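# Wind the cable around a held reel's hub

## Task

With one gripper holding the reel, pin the cable close to one of its ends beneath a finger of that gripper, then wrap the cable around the reel's hub for more than one full turn, keeping it within roughly one cable thickness of the hub over almost the whole turn; any cable doubling back between the flanges is subtracted from the turn. Declare completion only while that gripper keeps the reel steady and lifted above the table, the other arm's moving parts are away from both reel and cable, and that other arm is not pressing hard against the holding arm.

## Robot and tools

Robot: two arms, left_arm and right_arm, each ending in a two-finger parallel gripper with a wrist camera. Scene frame: origin at table-top height midway between the nominal bases, +x out over the table, +y toward left_arm, +z up. Arm names do not match image sides. Calibrated bases: left_arm near (+0.019, +0.362, +0.002) m, right_arm near (-0.051, -0.279, +0.007) m, each turned only slightly about z. The fingers point along the gripper's +z and open along its y. end_effector_position is the point between the pads, about 1 cm back from the tips.

execute_actions(actions, cameras): actions is a list of actions; each action is a list of up to 15 rows, one row per 1/30 s step, and a short action repeats its final row to fill 15 steps. Every row is a single flat list of 14 numbers in [-1, 1] covering both arms: dx, dy, dz, rx, ry, rz, opening for left_arm, then the same seven for right_arm. The first six of each arm are an offset, not a pose, measured along scene axes from that arm's Hand target as it stood when the action began (every row of the action uses that same start). 1.0 equals 0.6 m for dx, dy, dz and 180 degrees for rx, ry, rz, which together form one rotation vector about the Hand target's position. Offsets add up across actions, so sending the same offset twice moves twice. Opening is absolute: +1 fully open (0.094 m), -1 closed. Six zeros for an arm re-sends its current Hand target; a zero in the opening slot means half open, so always re-send the opening you want. Camera images come back only for an empty actions list or when cameras names them (cam_high, cam_low, cam_left_wrist, cam_right_wrist, or "all").

move(target, speed, blend, opening_speed, grip_force, blocking, cameras): target is one 14-number row in the same layout, or a list of up to 15 such rows; every row is an offset from the Hand targets at the move's start, not from the preceding row. speed is the path's top speed in m/s (0.002 to 2.9, default 0.25; turning is capped at twice that in rad/s), given as one value or one per row. blend, in metres, rounds off corners in a list; 0 stops at each row. opening_speed (0.2 or more, in scale units per second) closes or opens fingers gradually. grip_force is newtons per pad, 10 to 50, one value or one per arm; it persists, and lower values close slowly. blocking=false returns after about 0.5 s while the move continues. Paths are straight, do not avoid obstacles or the other arm, and are capped at 10 s. Grippers lag and overshoot more when fast. Avoid paths passing close to an arm's own base; go round it.

wait(seconds 0 to 10) lets time pass with commands held. stop() brakes a running move. zoom_image(camera, region [x0, y0, x1, y1] in pixels, max 504 each way) enlarges part of the newest image of that camera; images are 672x504. read_manual gives licence texts only. finished_scene(scene) takes the current scene's number and cannot be undone.

Results: each gripper's end_effector_position (m) and end_effector_quat_wxyz in the scene frame, possibly off by a few cm; Hand target (the last commanded pose after clipping, which later offsets start from); Tool commands; Joint positions (last number is measured opening in metres); Joint velocities, or a note that they are within noise; joint torques (include the arm's own weight, noisy, joints 1-3 wrap at ±28 N m); grip_measured on the command scale; grip_effort_nm (negative means closing, not a pad force); motor temperatures. A move adds a line such as done, off_target, moving, held or fault, plus limits like paced or held. done means at rest within 10 mm and 2 degrees; it says nothing about contact. An arm may rest a few cm short from friction or load; another command, even zeros, re-requests the pose, and a remaining gap can be sent as an offset.

Control notes: commanded orientation is clipped each step to within 40 degrees of the current one. Fingers go to the grip_measured value you write; squeeze rises sharply once commanded well below first contact, so close gently on soft items. To release, command well above grip_measured. An arm blocked by something keeps pushing until commanded back past its gripper.

Avoid: arm-to-arm hits or presses (including one gripper closing on the other's fingers), contact of wrist-camera cables with anything, fast impacts, hard pushes on the table or fixtures, letting the reel or cable drop or leave the table, and letting go of moving parts. Motors heat from holding loads, stretched poses or pushing at unreachable poses; MOTOR HOT appears at 75 °C, at 90 °C the arm folds and idles, and at 100 °C it collapses. Loose objects can occasionally be nudged by outside pushes.

Each tool is called after "Call:" as name([rows], argument=value, ...), one row to a line, values as JSON.

## Session

Call:
execute_actions(actions=[])

Scene clock: 0.00 s.
left_arm: end_effector_position=(+0.3156, +0.2578, +0.3439) grip_measured=+1.000 grip_effort_nm=n/a end_effector_quat_wxyz=(+0.369, -0.220, +0.886, -0.174) | right_arm: end_effector_position=(+0.1740, -0.1904, +0.3369) grip_measured=+1.000 grip_effort_nm=n/a end_effector_quat_wxyz=(+0.433, -0.016, +0.889, +0.148)
Joint positions: left_arm=[-0.487 1.2 1.574 -1.121 -0.184 -0.851 0.094] | right_arm=[0.418 0.839 1.29 -1.07 0.048 0.347 0.094]
Joint velocities: within noise
Joint torques (N m): no reading
Motor temperatures (°C): left_arm=[33 43 54 44 35 33 32] | right_arm=[35 38 49 39 34 31 35]
Heat: left arm: 54 °C; right arm: 49 °C.
Hand target: left_arm +0.3136, +0.2596, +0.3471; +0.372, -0.220, +0.885, -0.173 | right_arm +0.1729, -0.1912, +0.3415; +0.439, -0.016, +0.886, +0.150
Tool commands: left_gripper/opening=+1.0 right_gripper/opening=+1.0

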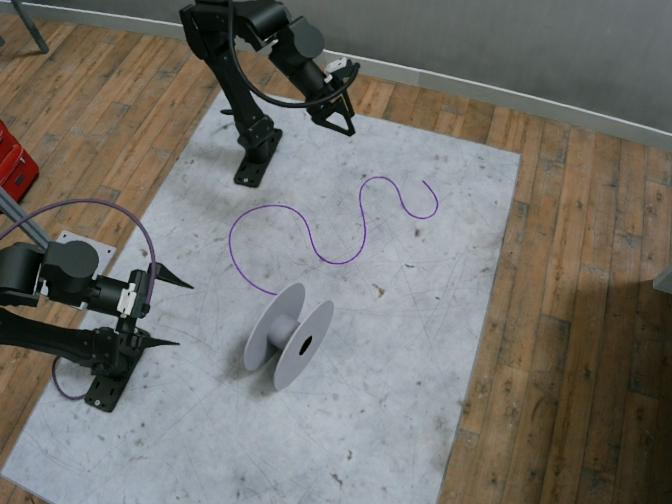

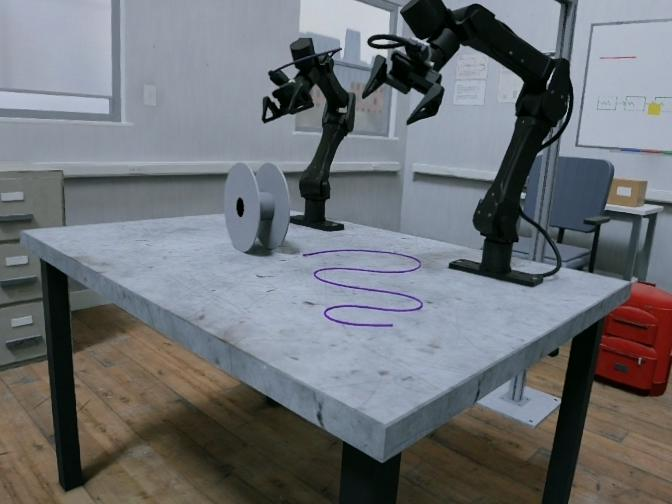

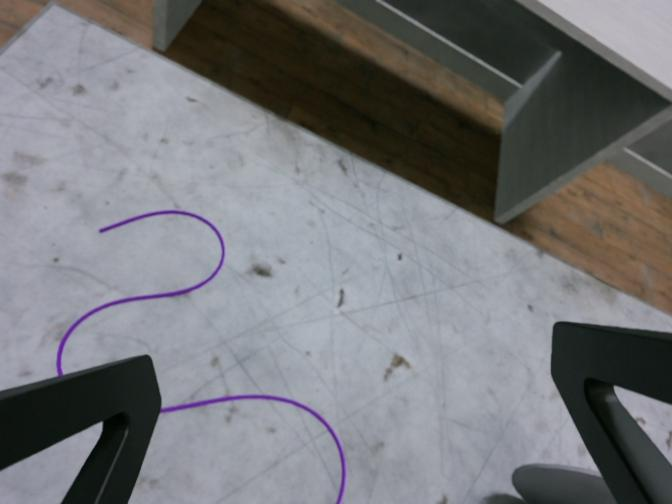

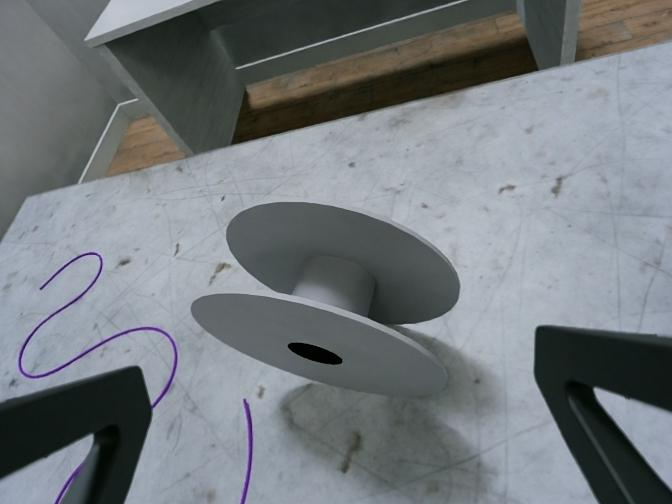

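Call:
zoom_image(camera="cam_right_wrist", region=[150, 180, 486, 432])

Call:
zoom_image(camera="cam_high", region=[190, 160, 470, 400])

Call:
zoom_image(camera="cam_low", region=[200, 140, 470, 350])

Scaled by 1.500.

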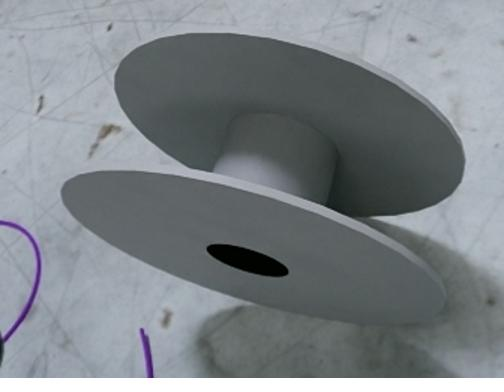

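Scaled by 1.800.

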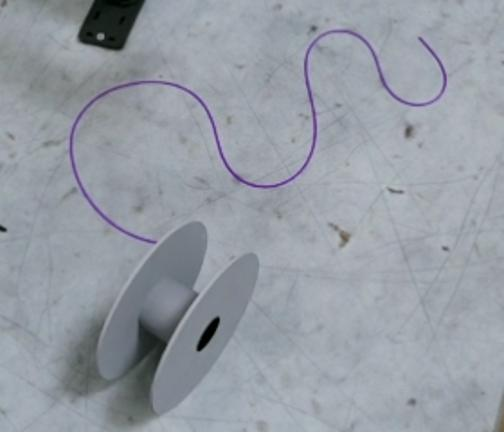

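Scaled by 1.867.

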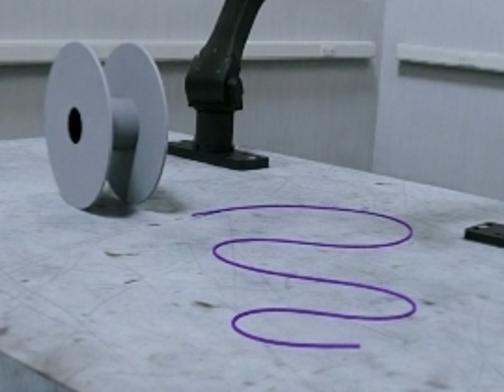

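Call:
move(target=[0.1173, -0.3993, -0.1968, 0.1215, -0.143, -0.640, 1, 0, 0, 0, 0, 0, 0, 1], speed=0.3, cameras=["all"])

Scene clock: 771.50 s.
left_arm: end_effector_position=(+0.3864, +0.0231, +0.2393) grip_measured=+1.000 grip_effort_nm=0.00 end_effector_quat_wxyz=(+0.259, +0.717, +0.582, -0.283) | right_arm: end_effector_position=(+0.1740, -0.1904, +0.3369) grip_measured=+1.000 grip_effort_nm=0.00 end_effector_quat_wxyz=(+0.433, -0.016, +0.889, +0.148)
Joint positions: left_arm=[-0.547 2.275 2.492 -1.45 0.725 1.143 0.094] | right_arm=[0.418 0.839 1.29 -1.07 0.048 0.347 0.094]
Joint torques (N m): left_arm=[-0.36 -10.15 8.36 0.53 0.51 0.08] | right_arm=[0.02 -0.21 6.37 2.2 -0.01 -0.03]
Motor temperatures (°C): left_arm=[33 37 52 45 32 33 30] | right_arm=[34 33 46 41 31 30 32]
Heat: left arm: 52 °C; right arm: 46 °C.
Hand target: left_arm +0.3839, +0.0200, +0.2289; +0.241, +0.717, +0.583, -0.297 | right_arm +0.1729, -0.1912, +0.3415; +0.439, -0.016, +0.886, +0.150
Off the commanded pose: left_arm 0.011 m, 3 deg | right_arm 0.005 m, 1 deg.
move: off_target (left_arm)

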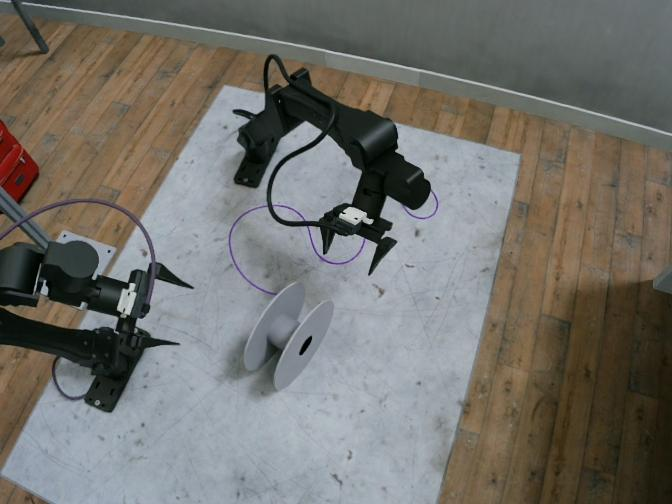

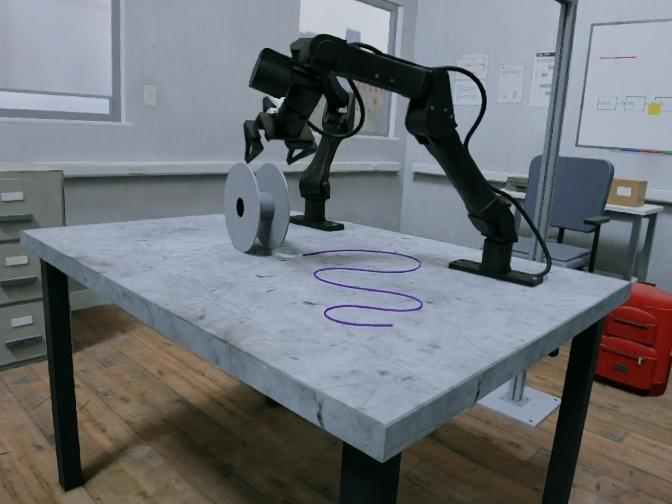

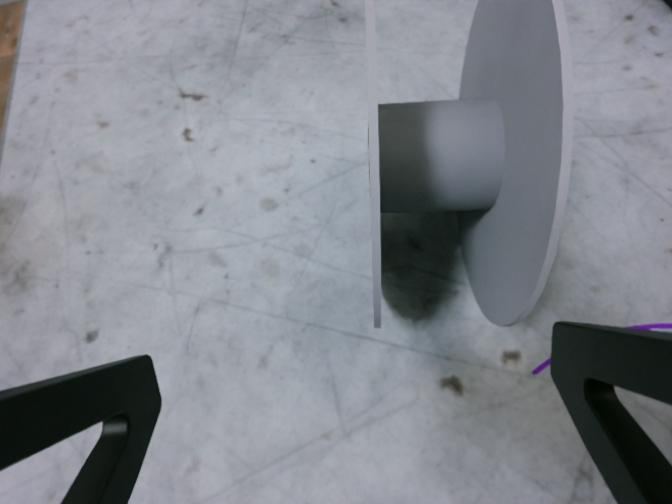

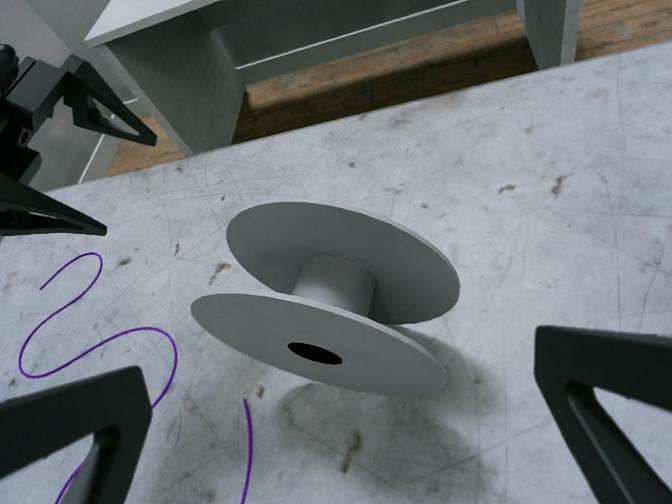

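Call:
move(target=[-0.0435, -0.1357, -0.0713, 0, 0, 0, 1, 0, 0, 0, 0, 0, 0, 1], speed=0.2, cameras=["cam_left_wrist", "cam_high"])

Scene clock: 817.47 s.
left_arm: end_effector_position=(+0.3545, -0.0601, +0.2027) grip_measured=+1.000 grip_effort_nm=0.00 end_effector_quat_wxyz=(+0.254, +0.721, +0.576, -0.290) | right_arm: end_effector_position=(+0.1740, -0.1904, +0.3369) grip_measured=+1.000 grip_effort_nm=0.00 end_effector_quat_wxyz=(+0.433, -0.016, +0.889, +0.148)
Joint positions: left_arm=[-0.733 2.275 2.319 -1.153 0.669 0.94 0.094] | right_arm=[0.418 0.839 1.29 -1.07 0.048 0.347 0.094]
Joint torques (N m): left_arm=[0.4 -11.38 6.17 1.1 0.41 -0.07] | right_arm=[-0.02 -0.27 6.42 2.2 0.02 -0.04]
Motor temperatures (°C): left_arm=[33 39 56 42 32 33 30] | right_arm=[34 33 45 41 31 30 32]
Heat: left arm: 56 °C; right arm: 45 °C.
Hand target: left_arm +0.3577, -0.0614, +0.1861; +0.241, +0.717, +0.583, -0.297 | right_arm +0.1729, -0.1912, +0.3415; +0.439, -0.016, +0.886, +0.150
Off the commanded pose: left_arm 0.017 m, 2 deg | right_arm 0.005 m, 1 deg.
move: off_target (left_arm)
Images, in order (width x height): cam_high 672x504, cam_left_wrist 672x504.

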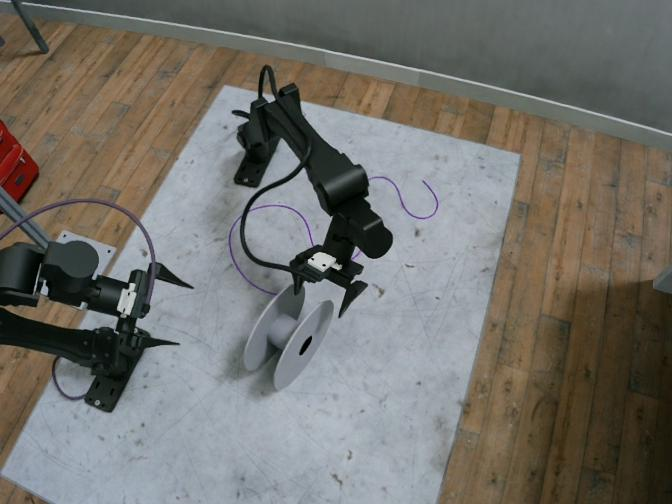

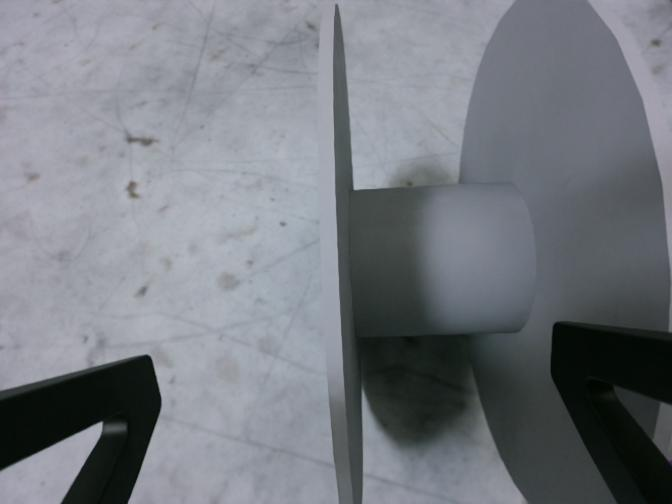

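Call:
move(target=[-0.0067, -0.0443, -0.0447, 0, 0, 0, 1, 0, 0, 0, 0, 0, 0, 1], speed=0.15, cameras=["cam_left_wrist"])

Scene clock: 828.37 s.
left_arm: end_effector_position=(+0.3519, -0.0848, +0.1768) grip_measured=+1.000 grip_effort_nm=0.00 end_effector_quat_wxyz=(+0.254, +0.720, +0.577, -0.291) | right_arm: end_effector_position=(+0.1740, -0.1904, +0.3369) grip_measured=+1.000 grip_effort_nm=0.00 end_effector_quat_wxyz=(+0.433, -0.016, +0.889, +0.148)
Joint positions: left_arm=[-0.777 2.309 2.267 -1.036 0.648 0.885 0.094] | right_arm=[0.418 0.839 1.29 -1.07 0.048 0.347 0.094]
Joint torques (N m): left_arm=[0.1 -11.4 6.98 1.17 0.37 -0.07] | right_arm=[-0.09 -0.25 6.42 2.21 0 -0.02]
Heat: left arm: 54 °C; right arm: 45 °C.
Hand target: left_arm +0.3539, -0.0879, +0.1593; +0.241, +0.717, +0.583, -0.297 | right_arm +0.1729, -0.1912, +0.3415; +0.439, -0.016, +0.886, +0.150
Off the commanded pose: left_arm 0.018 m, 2 deg | right_arm 0.005 m, 1 deg.
move: off_target (left_arm)
Images, in order (width x height): cam_left_wrist 672x504.

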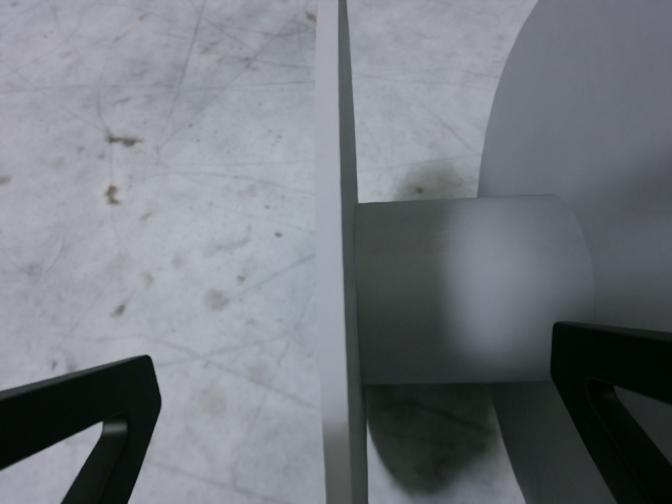

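Call:
move(target=[0, 0, 0, 0, 0, 0, -1, 0, 0, 0, 0, 0, 0, 1], opening_speed=0.7, cameras=["cam_left_wrist", "cam_low"])

Scene clock: 835.87 s.
left_arm: end_effector_position=(+0.3524, -0.0851, +0.1771) grip_measured=-0.935 grip_effort_nm=-1.00 end_effector_quat_wxyz=(+0.254, +0.718, +0.578, -0.291) | right_arm: end_effector_position=(+0.1740, -0.1904, +0.3369) grip_measured=+1.000 grip_effort_nm=0.00 end_effector_quat_wxyz=(+0.433, -0.016, +0.889, +0.148)
Joint positions: left_arm=[-0.777 2.309 2.267 -1.033 0.648 0.881 0.003] | right_arm=[0.418 0.839 1.29 -1.07 0.048 0.347 0.094]
Joint torques (N m): left_arm=[0.05 -11.4 6.94 1.14 0.38 0] | right_arm=[-0.1 -0.12 6.43 2.21 0.02 -0.07]
Heat: left arm: 54 °C; right arm: 45 °C.
Hand target: left_arm +0.3539, -0.0879, +0.1593; +0.241, +0.717, +0.583, -0.297 | right_arm +0.1729, -0.1912, +0.3415; +0.439, -0.016, +0.886, +0.150
Off the commanded pose: left_arm 0.018 m, 2 deg | right_arm 0.005 m, 1 deg.
move: off_target (left_arm)
Images, in order (width x height): cam_low 672x504, cam_left_wrist 672x504.

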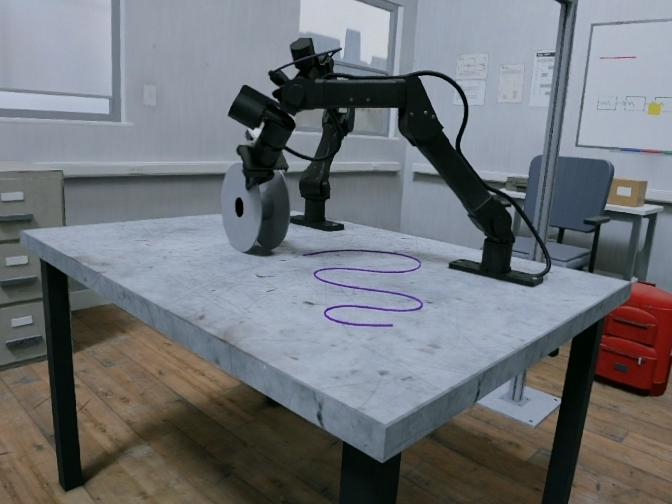

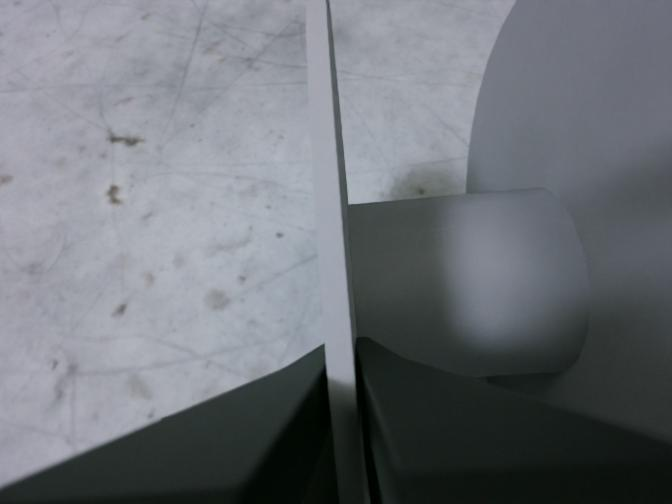

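Call:
move(target=[0, 0, 0.06, 0, 0, 0, -1, 0, 0, 0, 0, 0, 0, 1], speed=0.1, cameras=["cam_left_wrist", "cam_low", "cam_right_wrist"])

Scene clock: 858.10 s.
left_arm: end_effector_position=(+0.3557, -0.0836, +0.1979) grip_measured=-0.936 grip_effort_nm=-1.03 end_effector_quat_wxyz=(+0.248, +0.718, +0.586, -0.281) | right_arm: end_effector_position=(+0.1740, -0.1904, +0.3369) grip_measured=+1.000 grip_effort_nm=0.00 end_effector_quat_wxyz=(+0.433, -0.016, +0.889, +0.148)
Joint positions: left_arm=[-0.777 2.38 2.492 -1.201 0.624 0.879 0.003] | right_arm=[0.418 0.839 1.29 -1.07 0.048 0.347 0.094]
Joint torques (N m): left_arm=[0.03 -12.04 9.57 0.92 0.62 -0.04] | right_arm=[-0.14 -0.23 6.52 2.17 0 0]
Heat: left arm: 54 °C; right arm: 45 °C.
Hand target: left_arm +0.3539, -0.0879, +0.1952; +0.241, +0.717, +0.583, -0.297 | right_arm +0.1729, -0.1912, +0.3415; +0.439, -0.016, +0.886, +0.150
Off the commanded pose: left_arm 0.005 m, 2 deg | right_arm 0.005 m, 1 deg.
move: done
Images, in order (width x height): cam_low 672x504, cam_left_wrist 672x504, cam_right_wrist 672x504.

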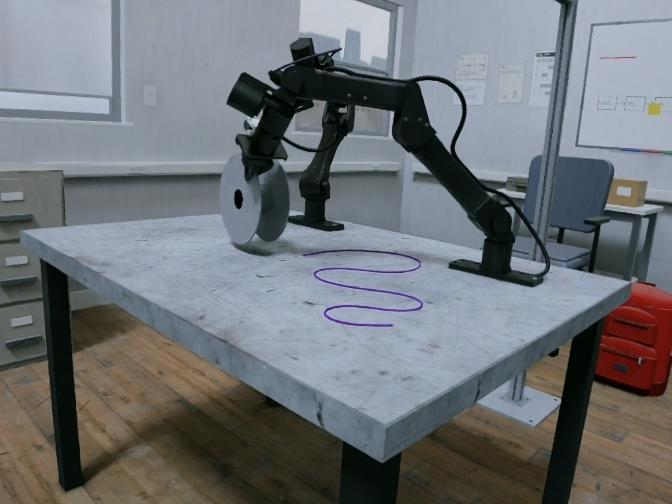

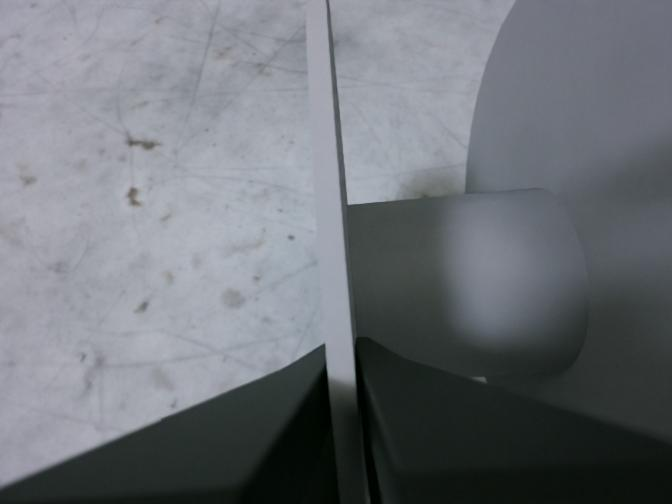

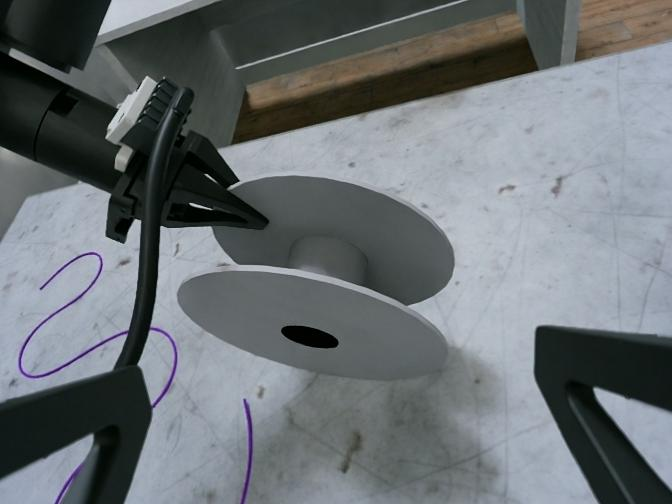

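Call:
move(target=[-0.088, 0.071, 0.033, 0, 0, 0.272, -1, 0, 0, 0, 0, 0, 0, 1], speed=0.15, cameras=["cam_high", "cam_left_wrist", "cam_low", "cam_right_wrist"])

Scene clock: 868.93 s.
left_arm: end_effector_position=(+0.3003, -0.0418, +0.1821) grip_measured=-0.936 grip_effort_nm=-1.03 end_effector_quat_wxyz=(+0.303, +0.423, +0.841, -0.148) | right_arm: end_effector_position=(+0.1740, -0.1904, +0.3369) grip_measured=+1.000 grip_effort_nm=0.00 end_effector_quat_wxyz=(+0.433, -0.016, +0.889, +0.148)
Joint positions: left_arm=[-1.02 1.803 1.556 -0.637 -0.037 -0.033 0.003] | right_arm=[0.418 0.839 1.29 -1.07 0.048 0.347 0.094]
Joint torques (N m): left_arm=[-0.42 -15.12 7.32 1.83 -0.05 -0.14] | right_arm=[-0.12 -0.08 6.34 2.21 0.01 -0.05]
Motor temperatures (°C): left_arm=[33 45 55 43 32 33 31] | right_arm=[34 33 45 41 31 30 32]
Heat: left arm: 55 °C; right arm: 45 °C.
Hand target: left_arm +0.3010, -0.0454, +0.2152; +0.342, +0.411, +0.828, -0.171 | right_arm +0.1729, -0.1912, +0.3415; +0.439, -0.016, +0.886, +0.150
Off the commanded pose: left_arm 0.033 m, 6 deg | right_arm 0.005 m, 1 deg.
move: off_target (left_arm)

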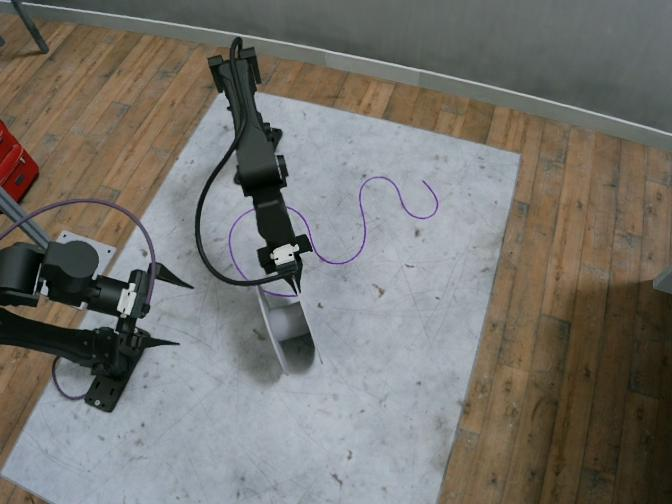

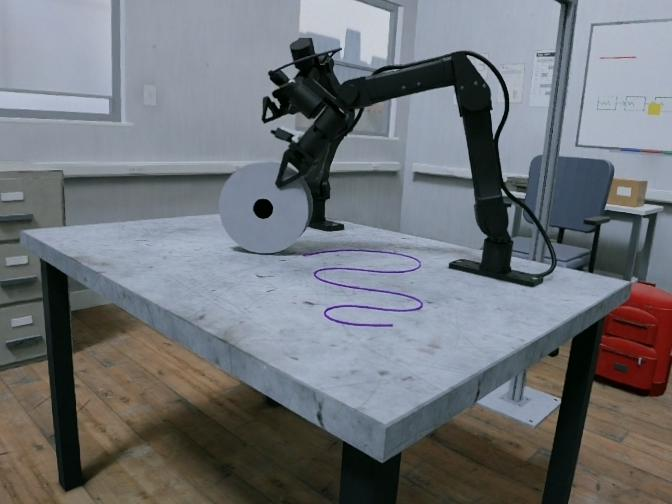

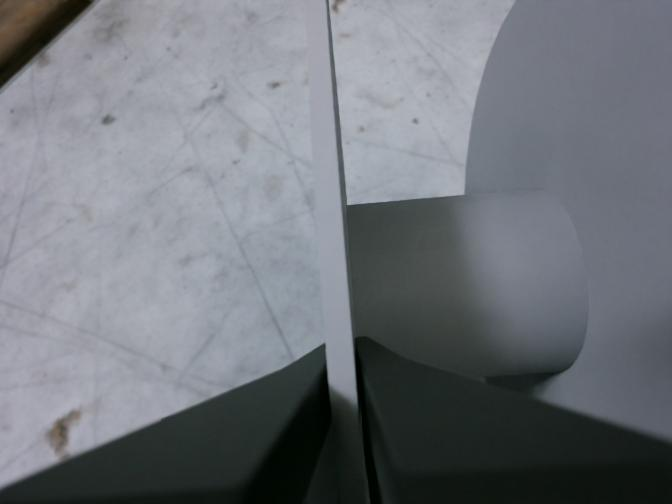

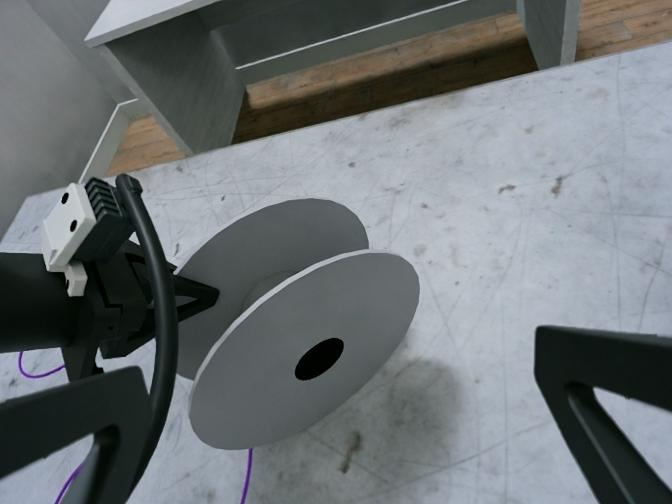

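Call:
move(target=[0, 0, -0.03, 0, 0, 0, -1, 0, 0, 0, 0, 0, 0, 1], speed=0.05, cameras=["cam_left_wrist"])

Scene clock: 882.60 s.
left_arm: end_effector_position=(+0.3014, -0.0430, +0.1779) grip_measured=-0.936 grip_effort_nm=-1.03 end_effector_quat_wxyz=(+0.317, +0.417, +0.837, -0.156) | right_arm: end_effector_position=(+0.1740, -0.1904, +0.3369) grip_measured=+1.000 grip_effort_nm=0.00 end_effector_quat_wxyz=(+0.433, -0.016, +0.889, +0.148)
Joint positions: left_arm=[-1.02 1.783 1.492 -0.557 -0.038 -0.039 0.003] | right_arm=[0.418 0.839 1.29 -1.07 0.048 0.347 0.094]
Joint torques (N m): left_arm=[-0.4 -13.23 6.8 1.8 -0.05 -0.06] | right_arm=[0.1 -0.17 6.35 2.2 0.02 -0.07]
Motor temperatures (°C): left_arm=[33 48 55 46 32 33 32] | right_arm=[34 33 45 41 31 30 32]
Heat: left arm: 55 °C; right arm: 45 °C.
Hand target: left_arm +0.3010, -0.0453, +0.1971; +0.342, +0.410, +0.828, -0.171 | right_arm +0.1729, -0.1912, +0.3415; +0.439, -0.016, +0.886, +0.150
Off the commanded pose: left_arm 0.020 m, 4 deg | right_arm 0.005 m, 1 deg.
move: off_target (left_arm)
Images, in order (width x height): cam_left_wrist 672x504.

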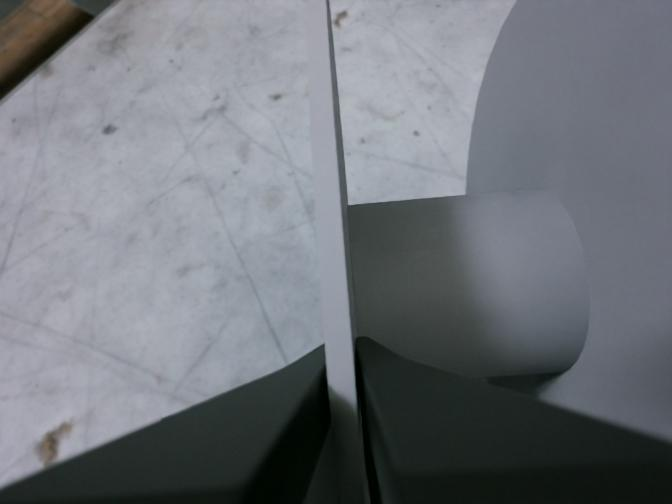

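Call:
move(target=[0, 0, -0.03, 0, 0, 0, -1, 0, 0, 0, 0, 0, 0, 1], speed=0.05, cameras=["cam_low", "cam_high"])

Call:
zoom_image(camera="cam_low", region=[200, 140, 340, 280])

Scene clock: 888.77 s.
left_arm: end_effector_position=(+0.3037, -0.0474, +0.1746) grip_measured=-0.936 grip_effort_nm=-1.03 end_effector_quat_wxyz=(+0.335, +0.411, +0.831, -0.169) | right_arm: end_effector_position=(+0.1740, -0.1904, +0.3369) grip_measured=+1.000 grip_effort_nm=0.00 end_effector_quat_wxyz=(+0.433, -0.016, +0.889, +0.148)
Joint positions: left_arm=[-1.02 1.773 1.435 -0.464 -0.035 -0.044 0.003] | right_arm=[0.418 0.839 1.29 -1.07 0.048 0.347 0.094]
Joint torques (N m): left_arm=[-0.43 -11.77 6.2 1.64 -0.11 0] | right_arm=[-0.16 -0.24 6.48 2.17 -0.01 -0.03]
Heat: left arm: 54 °C; right arm: 45 °C.
Hand target: left_arm +0.3010, -0.0453, +0.1791; +0.342, +0.410, +0.828, -0.171 | right_arm +0.1729, -0.1912, +0.3415; +0.439, -0.016, +0.886, +0.150
Off the commanded pose: left_arm 0.006 m, 1 deg | right_arm 0.005 m, 1 deg.
move: done
Images, in order (width x height): cam_high 672x504, cam_low 672x504.

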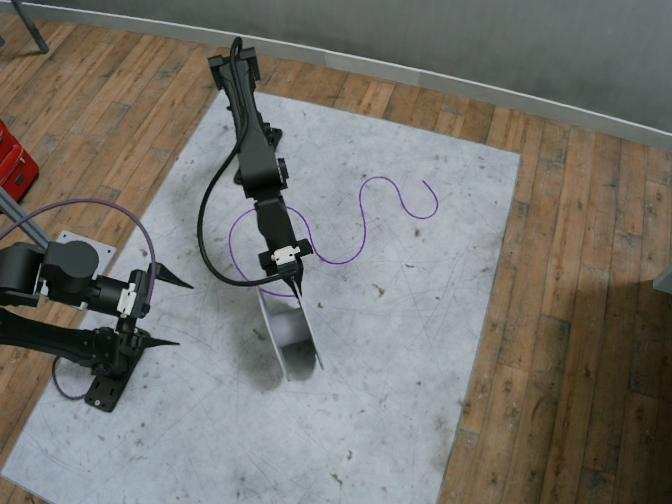

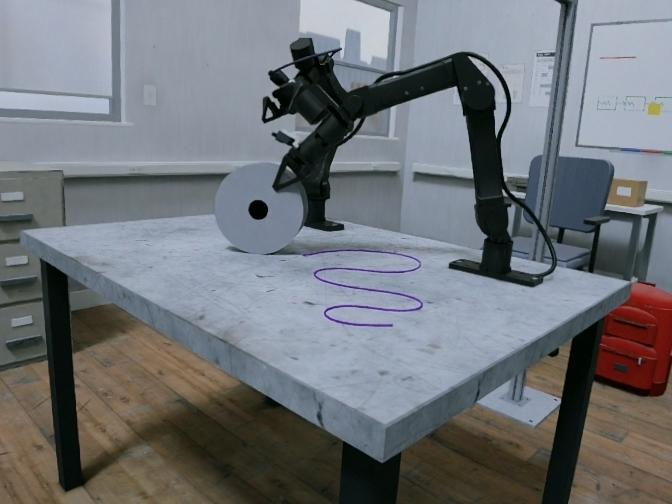

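Scaled by 3.600.

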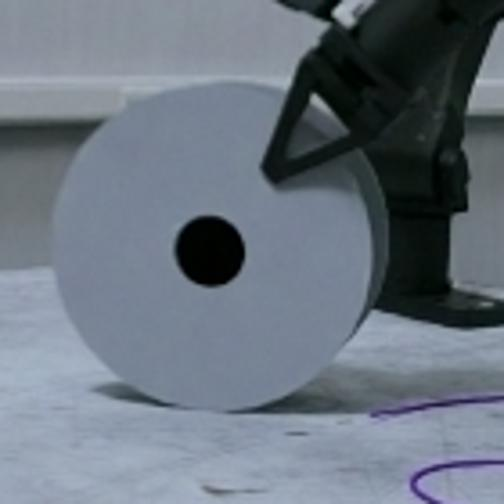

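Call:
move(target=[0, 0, 0, 0, 0, 0, 1, 0, 0, 0, 0, 0, 0, 1], opening_speed=0.8, cameras=["cam_left_wrist", "cam_high"])

Scene clock: 898.70 s.
left_arm: end_effector_position=(+0.3030, -0.0460, +0.1709) grip_measured=+0.997 grip_effort_nm=0.14 end_effector_quat_wxyz=(+0.332, +0.412, +0.832, -0.167) | right_arm: end_effector_position=(+0.1740, -0.1904, +0.3369) grip_measured=+1.000 grip_effort_nm=0.00 end_effector_quat_wxyz=(+0.433, -0.016, +0.889, +0.148)
Joint positions: left_arm=[-1.02 1.773 1.425 -0.462 -0.036 -0.044 0.094] | right_arm=[0.418 0.839 1.29 -1.07 0.048 0.347 0.094]
Joint torques (N m): left_arm=[-0.39 -11.85 6.97 1.6 -0.09 -0.01] | right_arm=[0.23 -0.14 6.53 2.18 0.03 -0.05]
Heat: left arm: 53 °C; right arm: 45 °C.
Hand target: left_arm +0.3010, -0.0454, +0.1791; +0.342, +0.410, +0.828, -0.171 | right_arm +0.1729, -0.1912, +0.3415; +0.439, -0.016, +0.886, +0.150
Off the commanded pose: left_arm 0.008 m, 1 deg | right_arm 0.005 m, 1 deg.
move: done
Images, in order (width x height): cam_high 672x504, cam_left_wrist 672x504.

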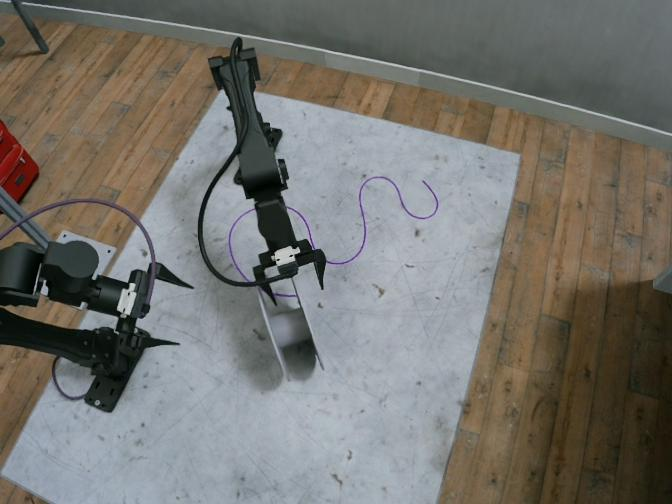

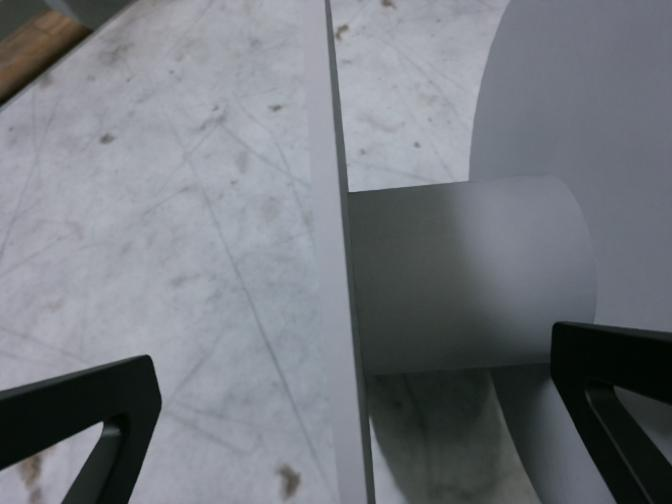

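Call:
move([
  [-0.069, 0.092, 0.1207, 0, 0, 0, 1, 0, 0, 0, 0, 0, 0, 1],
  [-0.1217, 0.41, 0.2667, 0, 0, 0, 1, 0.045, 0.368, -0.2025, 0, 0, 0, 1],
], speed=0.3, blend=[0.03, 0], cameras=["cam_high", "cam_low"])

Scene clock: 967.07 s.
left_arm: end_effector_position=(+0.2307, +0.2008, +0.3370) grip_measured=+0.997 grip_effort_nm=0.13 end_effector_quat_wxyz=(+0.348, +0.408, +0.828, -0.166) | right_arm: end_effector_position=(+0.1951, +0.0246, +0.2065) grip_measured=+1.000 grip_effort_nm=0.00 end_effector_quat_wxyz=(+0.426, -0.028, +0.894, +0.139)
Joint positions: left_arm=[-0.476 1.108 1.549 -1.277 0.327 0.354 0.094] | right_arm=[1.168 1.413 1.094 -0.508 0.619 0.845 0.094]
Joint torques (N m): left_arm=[0.47 -1.01 8.14 1.23 0.26 0.09] | right_arm=[0.28 -4.93 8.99 1.97 0.51 0.05]
Motor temperatures (°C): left_arm=[33 54 53 47 32 33 31] | right_arm=[34 33 45 41 31 30 32]
Heat: left arm: 54 °C; right arm: 45 °C.
Hand target: left_arm +0.2280, +0.2006, +0.3392; +0.342, +0.410, +0.828, -0.171 | right_arm +0.2000, +0.0295, +0.2201; +0.439, -0.015, +0.886, +0.150
Off the commanded pose: left_arm 0.004 m, 1 deg | right_arm 0.015 m, 3 deg.
move: off_target (right_arm)
Images, in order (width x height): cam_high 672x504, cam_low 672x504.

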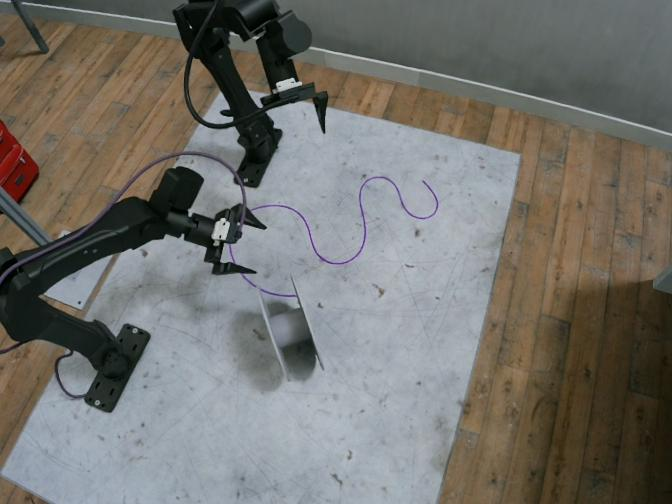

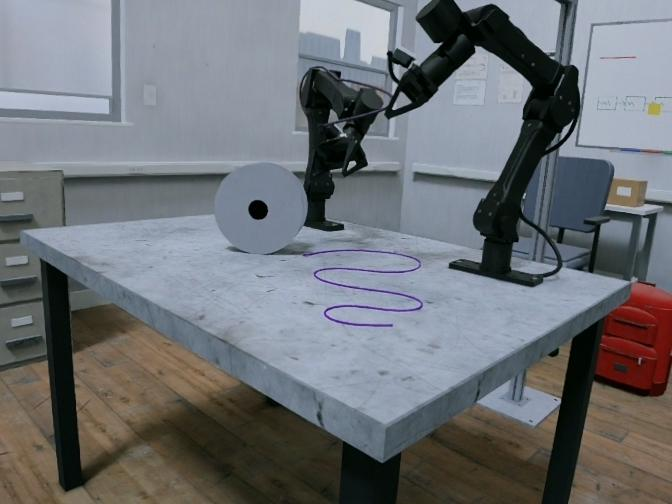

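Call:
execute_actions(actions=[], cameras=["cam_right_wrist", "cam_left_wrist"])

Scene clock: 978.43 s.
left_arm: end_effector_position=(+0.2306, +0.2007, +0.3369) grip_measured=+0.997 grip_effort_nm=0.14 end_effector_quat_wxyz=(+0.348, +0.408, +0.827, -0.166) | right_arm: end_effector_position=(+0.1951, +0.0245, +0.2065) grip_measured=+1.000 grip_effort_nm=0.00 end_effector_quat_wxyz=(+0.426, -0.028, +0.894, +0.139)
Joint positions: left_arm=[-0.476 1.108 1.549 -1.278 0.328 0.355 0.094] | right_arm=[1.168 1.413 1.094 -0.508 0.619 0.845 0.094]
Joint velocities: within noise
Joint torques (N m): left_arm=[0.43 -0.94 8.13 1.22 0.28 0.1] | right_arm=[0.18 -5 8.92 1.96 0.44 0.05]
Motor temperatures (°C): left_arm=[33 49 54 45 32 33 31] | right_arm=[34 34 48 41 31 30 32]
Heat: left arm: 54 °C; right arm: 48 °C.
Hand target: left_arm +0.2280, +0.2006, +0.3392; +0.342, +0.411, +0.828, -0.171 | right_arm +0.1999, +0.0295, +0.2200; +0.439, -0.015, +0.886, +0.150
Tool commands: left_gripper/opening=+1.0 right_gripper/opening=+1.0
Off the commanded pose: left_arm 0.003 m, 1 deg | right_arm 0.015 m, 3 deg.
Images, in order (width x height): cam_left_wrist 672x504, cam_right_wrist 672x504.

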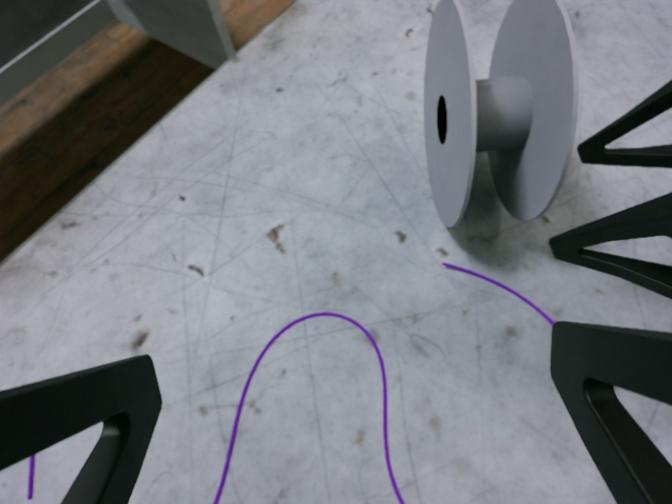

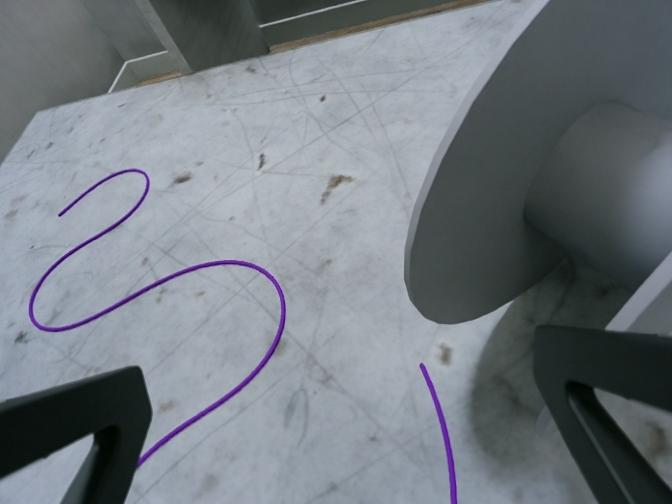

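Call:
move(target=[0, 0, 0, 0, 0, 0, 1, -0.075, -0.0258, 0.01, -0.4173, -0.0726, 0.7967, -0.2], speed=0.3, opening_speed=1.0, cameras=["cam_high", "cam_right_wrist"])

Scene clock: 1090.07 s.
left_arm: end_effector_position=(+0.2306, +0.2007, +0.3369) grip_measured=+0.997 grip_effort_nm=0.14 end_effector_quat_wxyz=(+0.348, +0.408, +0.827, -0.166) | right_arm: end_effector_position=(+0.1574, +0.0148, +0.2241) grip_measured=-0.197 grip_effort_nm=-0.14 end_effector_quat_wxyz=(-0.065, +0.984, -0.164, +0.030)
Joint positions: left_arm=[-0.476 1.108 1.549 -1.278 0.328 0.355 0.094] | right_arm=[0.96 1.839 1.973 -1.561 -0.003 -1.861 0.038]
Joint torques (N m): left_arm=[0.51 -0.92 8.14 1.2 0.27 0.07] | right_arm=[0.35 -7.12 6.99 0.5 -0.01 -0.14]
Motor temperatures (°C): left_arm=[32 39 56 42 32 33 30] | right_arm=[34 35 50 39 32 30 32]
Heat: left arm: 56 °C; right arm: 50 °C.
Hand target: left_arm +0.2280, +0.2006, +0.3392; +0.342, +0.410, +0.828, -0.171 | right_arm +0.1549, +0.0140, +0.2260; +0.000, +0.988, -0.155, +0.000
Off the commanded pose: left_arm 0.003 m, 1 deg | right_arm 0.003 m, 8 deg.
joint sent to its limit (right arm) — joint 4 (wrist pitch), lower limit. The joint targets are off in orientation, not in position.
move: off_target (right_arm)
Images, in order (width x height): cam_high 672x504, cam_right_wrist 672x504.

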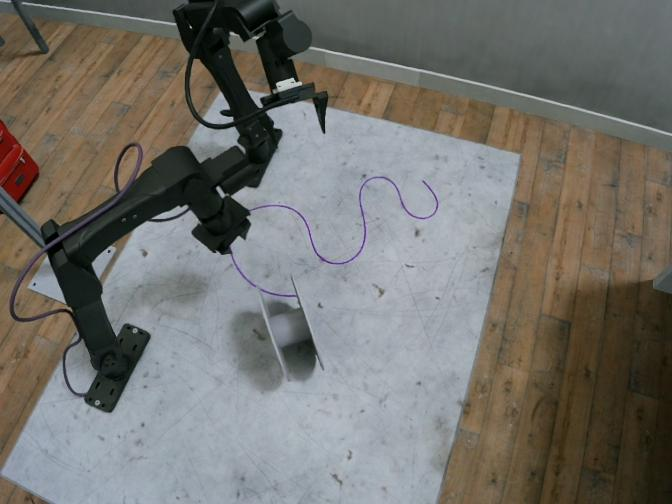

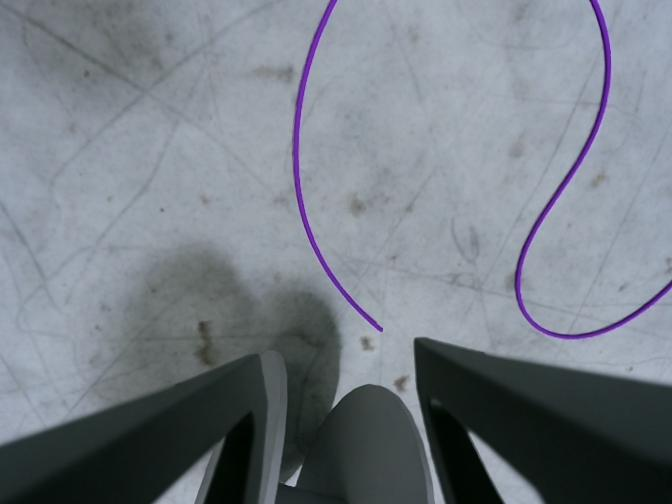

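Call:
move(target=[0, 0, 0, 0, 0, 0, 1, -0.025, 0.0025, -0.26, 0, 0, 0, -0.2], speed=0.2, cameras=["cam_high", "cam_right_wrist"])

Scene clock: 1138.93 s.
left_arm: end_effector_position=(+0.2306, +0.2007, +0.3369) grip_measured=+0.997 grip_effort_nm=0.14 end_effector_quat_wxyz=(+0.348, +0.408, +0.827, -0.166) | right_arm: end_effector_position=(+0.1424, +0.0158, +0.0765) grip_measured=-0.197 grip_effort_nm=-0.14 end_effector_quat_wxyz=(-0.008, +0.988, -0.156, +0.003)
Joint positions: left_arm=[-0.476 1.108 1.549 -1.278 0.328 0.355 0.094] | right_arm=[0.997 1.884 1.447 -1.116 -0.001 -1.842 0.038]
Joint torques (N m): left_arm=[0.44 -0.98 8.14 1.22 0.26 0.1] | right_arm=[0.53 -7.24 5.19 0.53 -0.03 0.01]
Motor temperatures (°C): left_arm=[32 39 56 42 32 33 30] | right_arm=[34 37 46 35 31 30 32]
Heat: left arm: 56 °C; right arm: 46 °C.
Hand target: left_arm +0.2280, +0.2006, +0.3392; +0.342, +0.410, +0.828, -0.171 | right_arm +0.1399, +0.0157, +0.0701; +0.000, +0.988, -0.155, +0.000
Off the commanded pose: left_arm 0.003 m, 1 deg | right_arm 0.007 m, 1 deg.
move: done
Images, in order (width x height): cam_high 672x504, cam_right_wrist 672x504.

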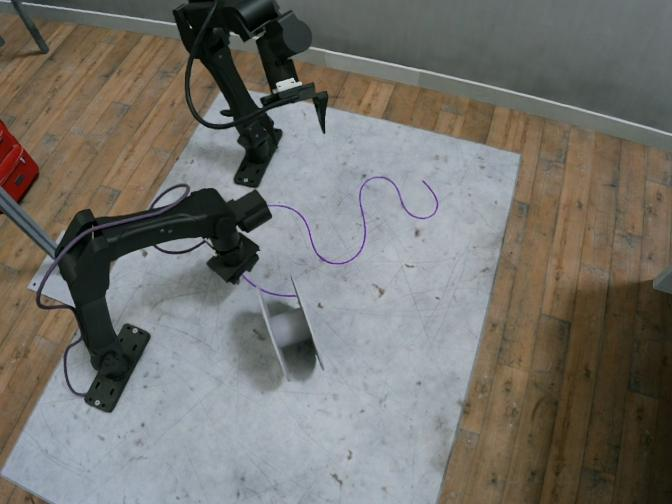

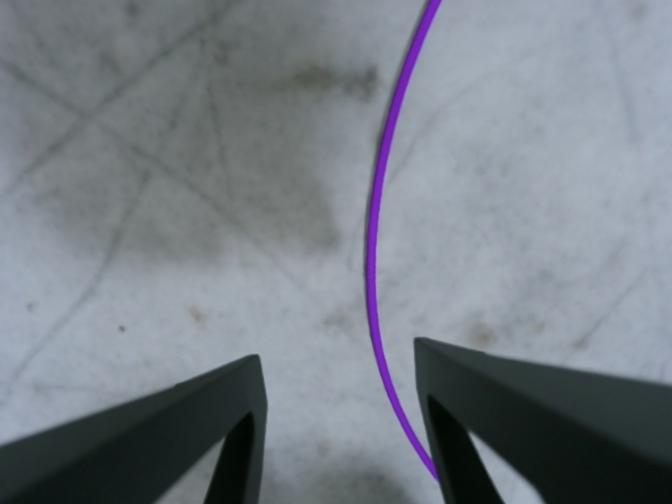

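Call:
move(target=[0, 0, 0, 0, 0, 0, 1, 0.0053, 0.0163, -0.088, 0, 0, 0, -0.2], speed=0.15, cameras=["cam_low", "cam_right_wrist"])

Call:
zoom_image(camera="cam_low", region=[280, 140, 440, 280])

Scene clock: 1152.83 s.
left_arm: end_effector_position=(+0.2306, +0.2007, +0.3369) grip_measured=+0.997 grip_effort_nm=0.13 end_effector_quat_wxyz=(+0.348, +0.408, +0.827, -0.166) | right_arm: end_effector_position=(+0.1477, +0.0279, +0.0285) grip_measured=-0.197 grip_effort_nm=-0.13 end_effector_quat_wxyz=(-0.014, +0.988, -0.156, +0.006)
Joint positions: left_arm=[-0.476 1.108 1.549 -1.278 0.328 0.355 0.094] | right_arm=[1.004 1.969 1.366 -0.936 0 -1.835 0.038]
Joint torques (N m): left_arm=[0.42 -0.92 8.14 1.23 0.28 0.08] | right_arm=[0.66 -6.78 4.6 0.56 -0.05 0.04]
Motor temperatures (°C): left_arm=[32 38 56 42 32 33 30] | right_arm=[34 38 45 35 31 30 32]
Heat: left arm: 56 °C; right arm: 45 °C.
Hand target: left_arm +0.2280, +0.2006, +0.3392; +0.342, +0.410, +0.828, -0.171 | right_arm +0.1431, +0.0254, +0.0173; +0.000, +0.988, -0.155, +0.000
Off the commanded pose: left_arm 0.003 m, 1 deg | right_arm 0.012 m, 2 deg.
move: off_target (right_arm)
Images, in order (width x height): cam_low 672x504, cam_right_wrist 672x504.

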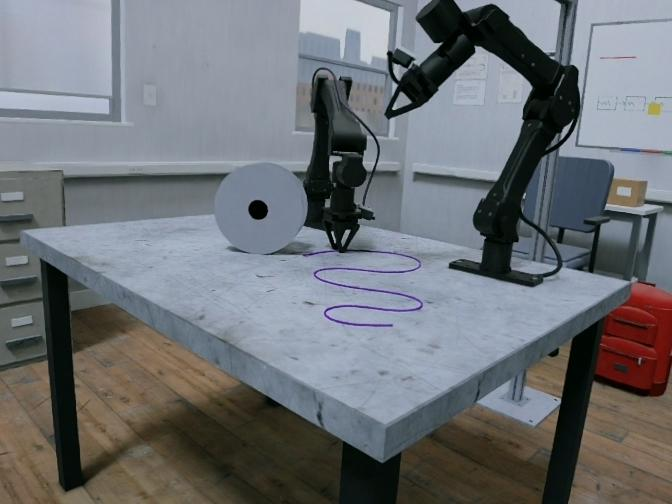

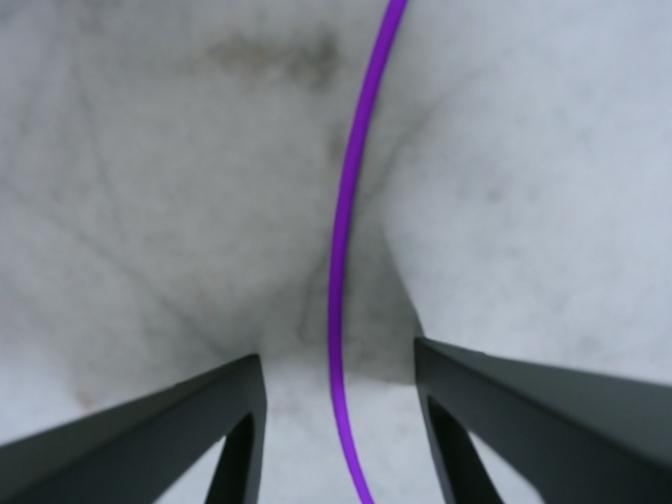

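Scaled by 3.150.

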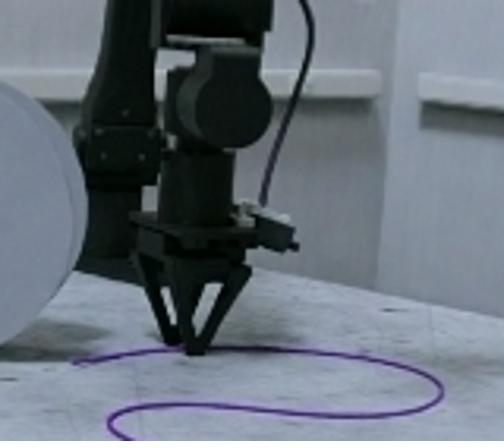

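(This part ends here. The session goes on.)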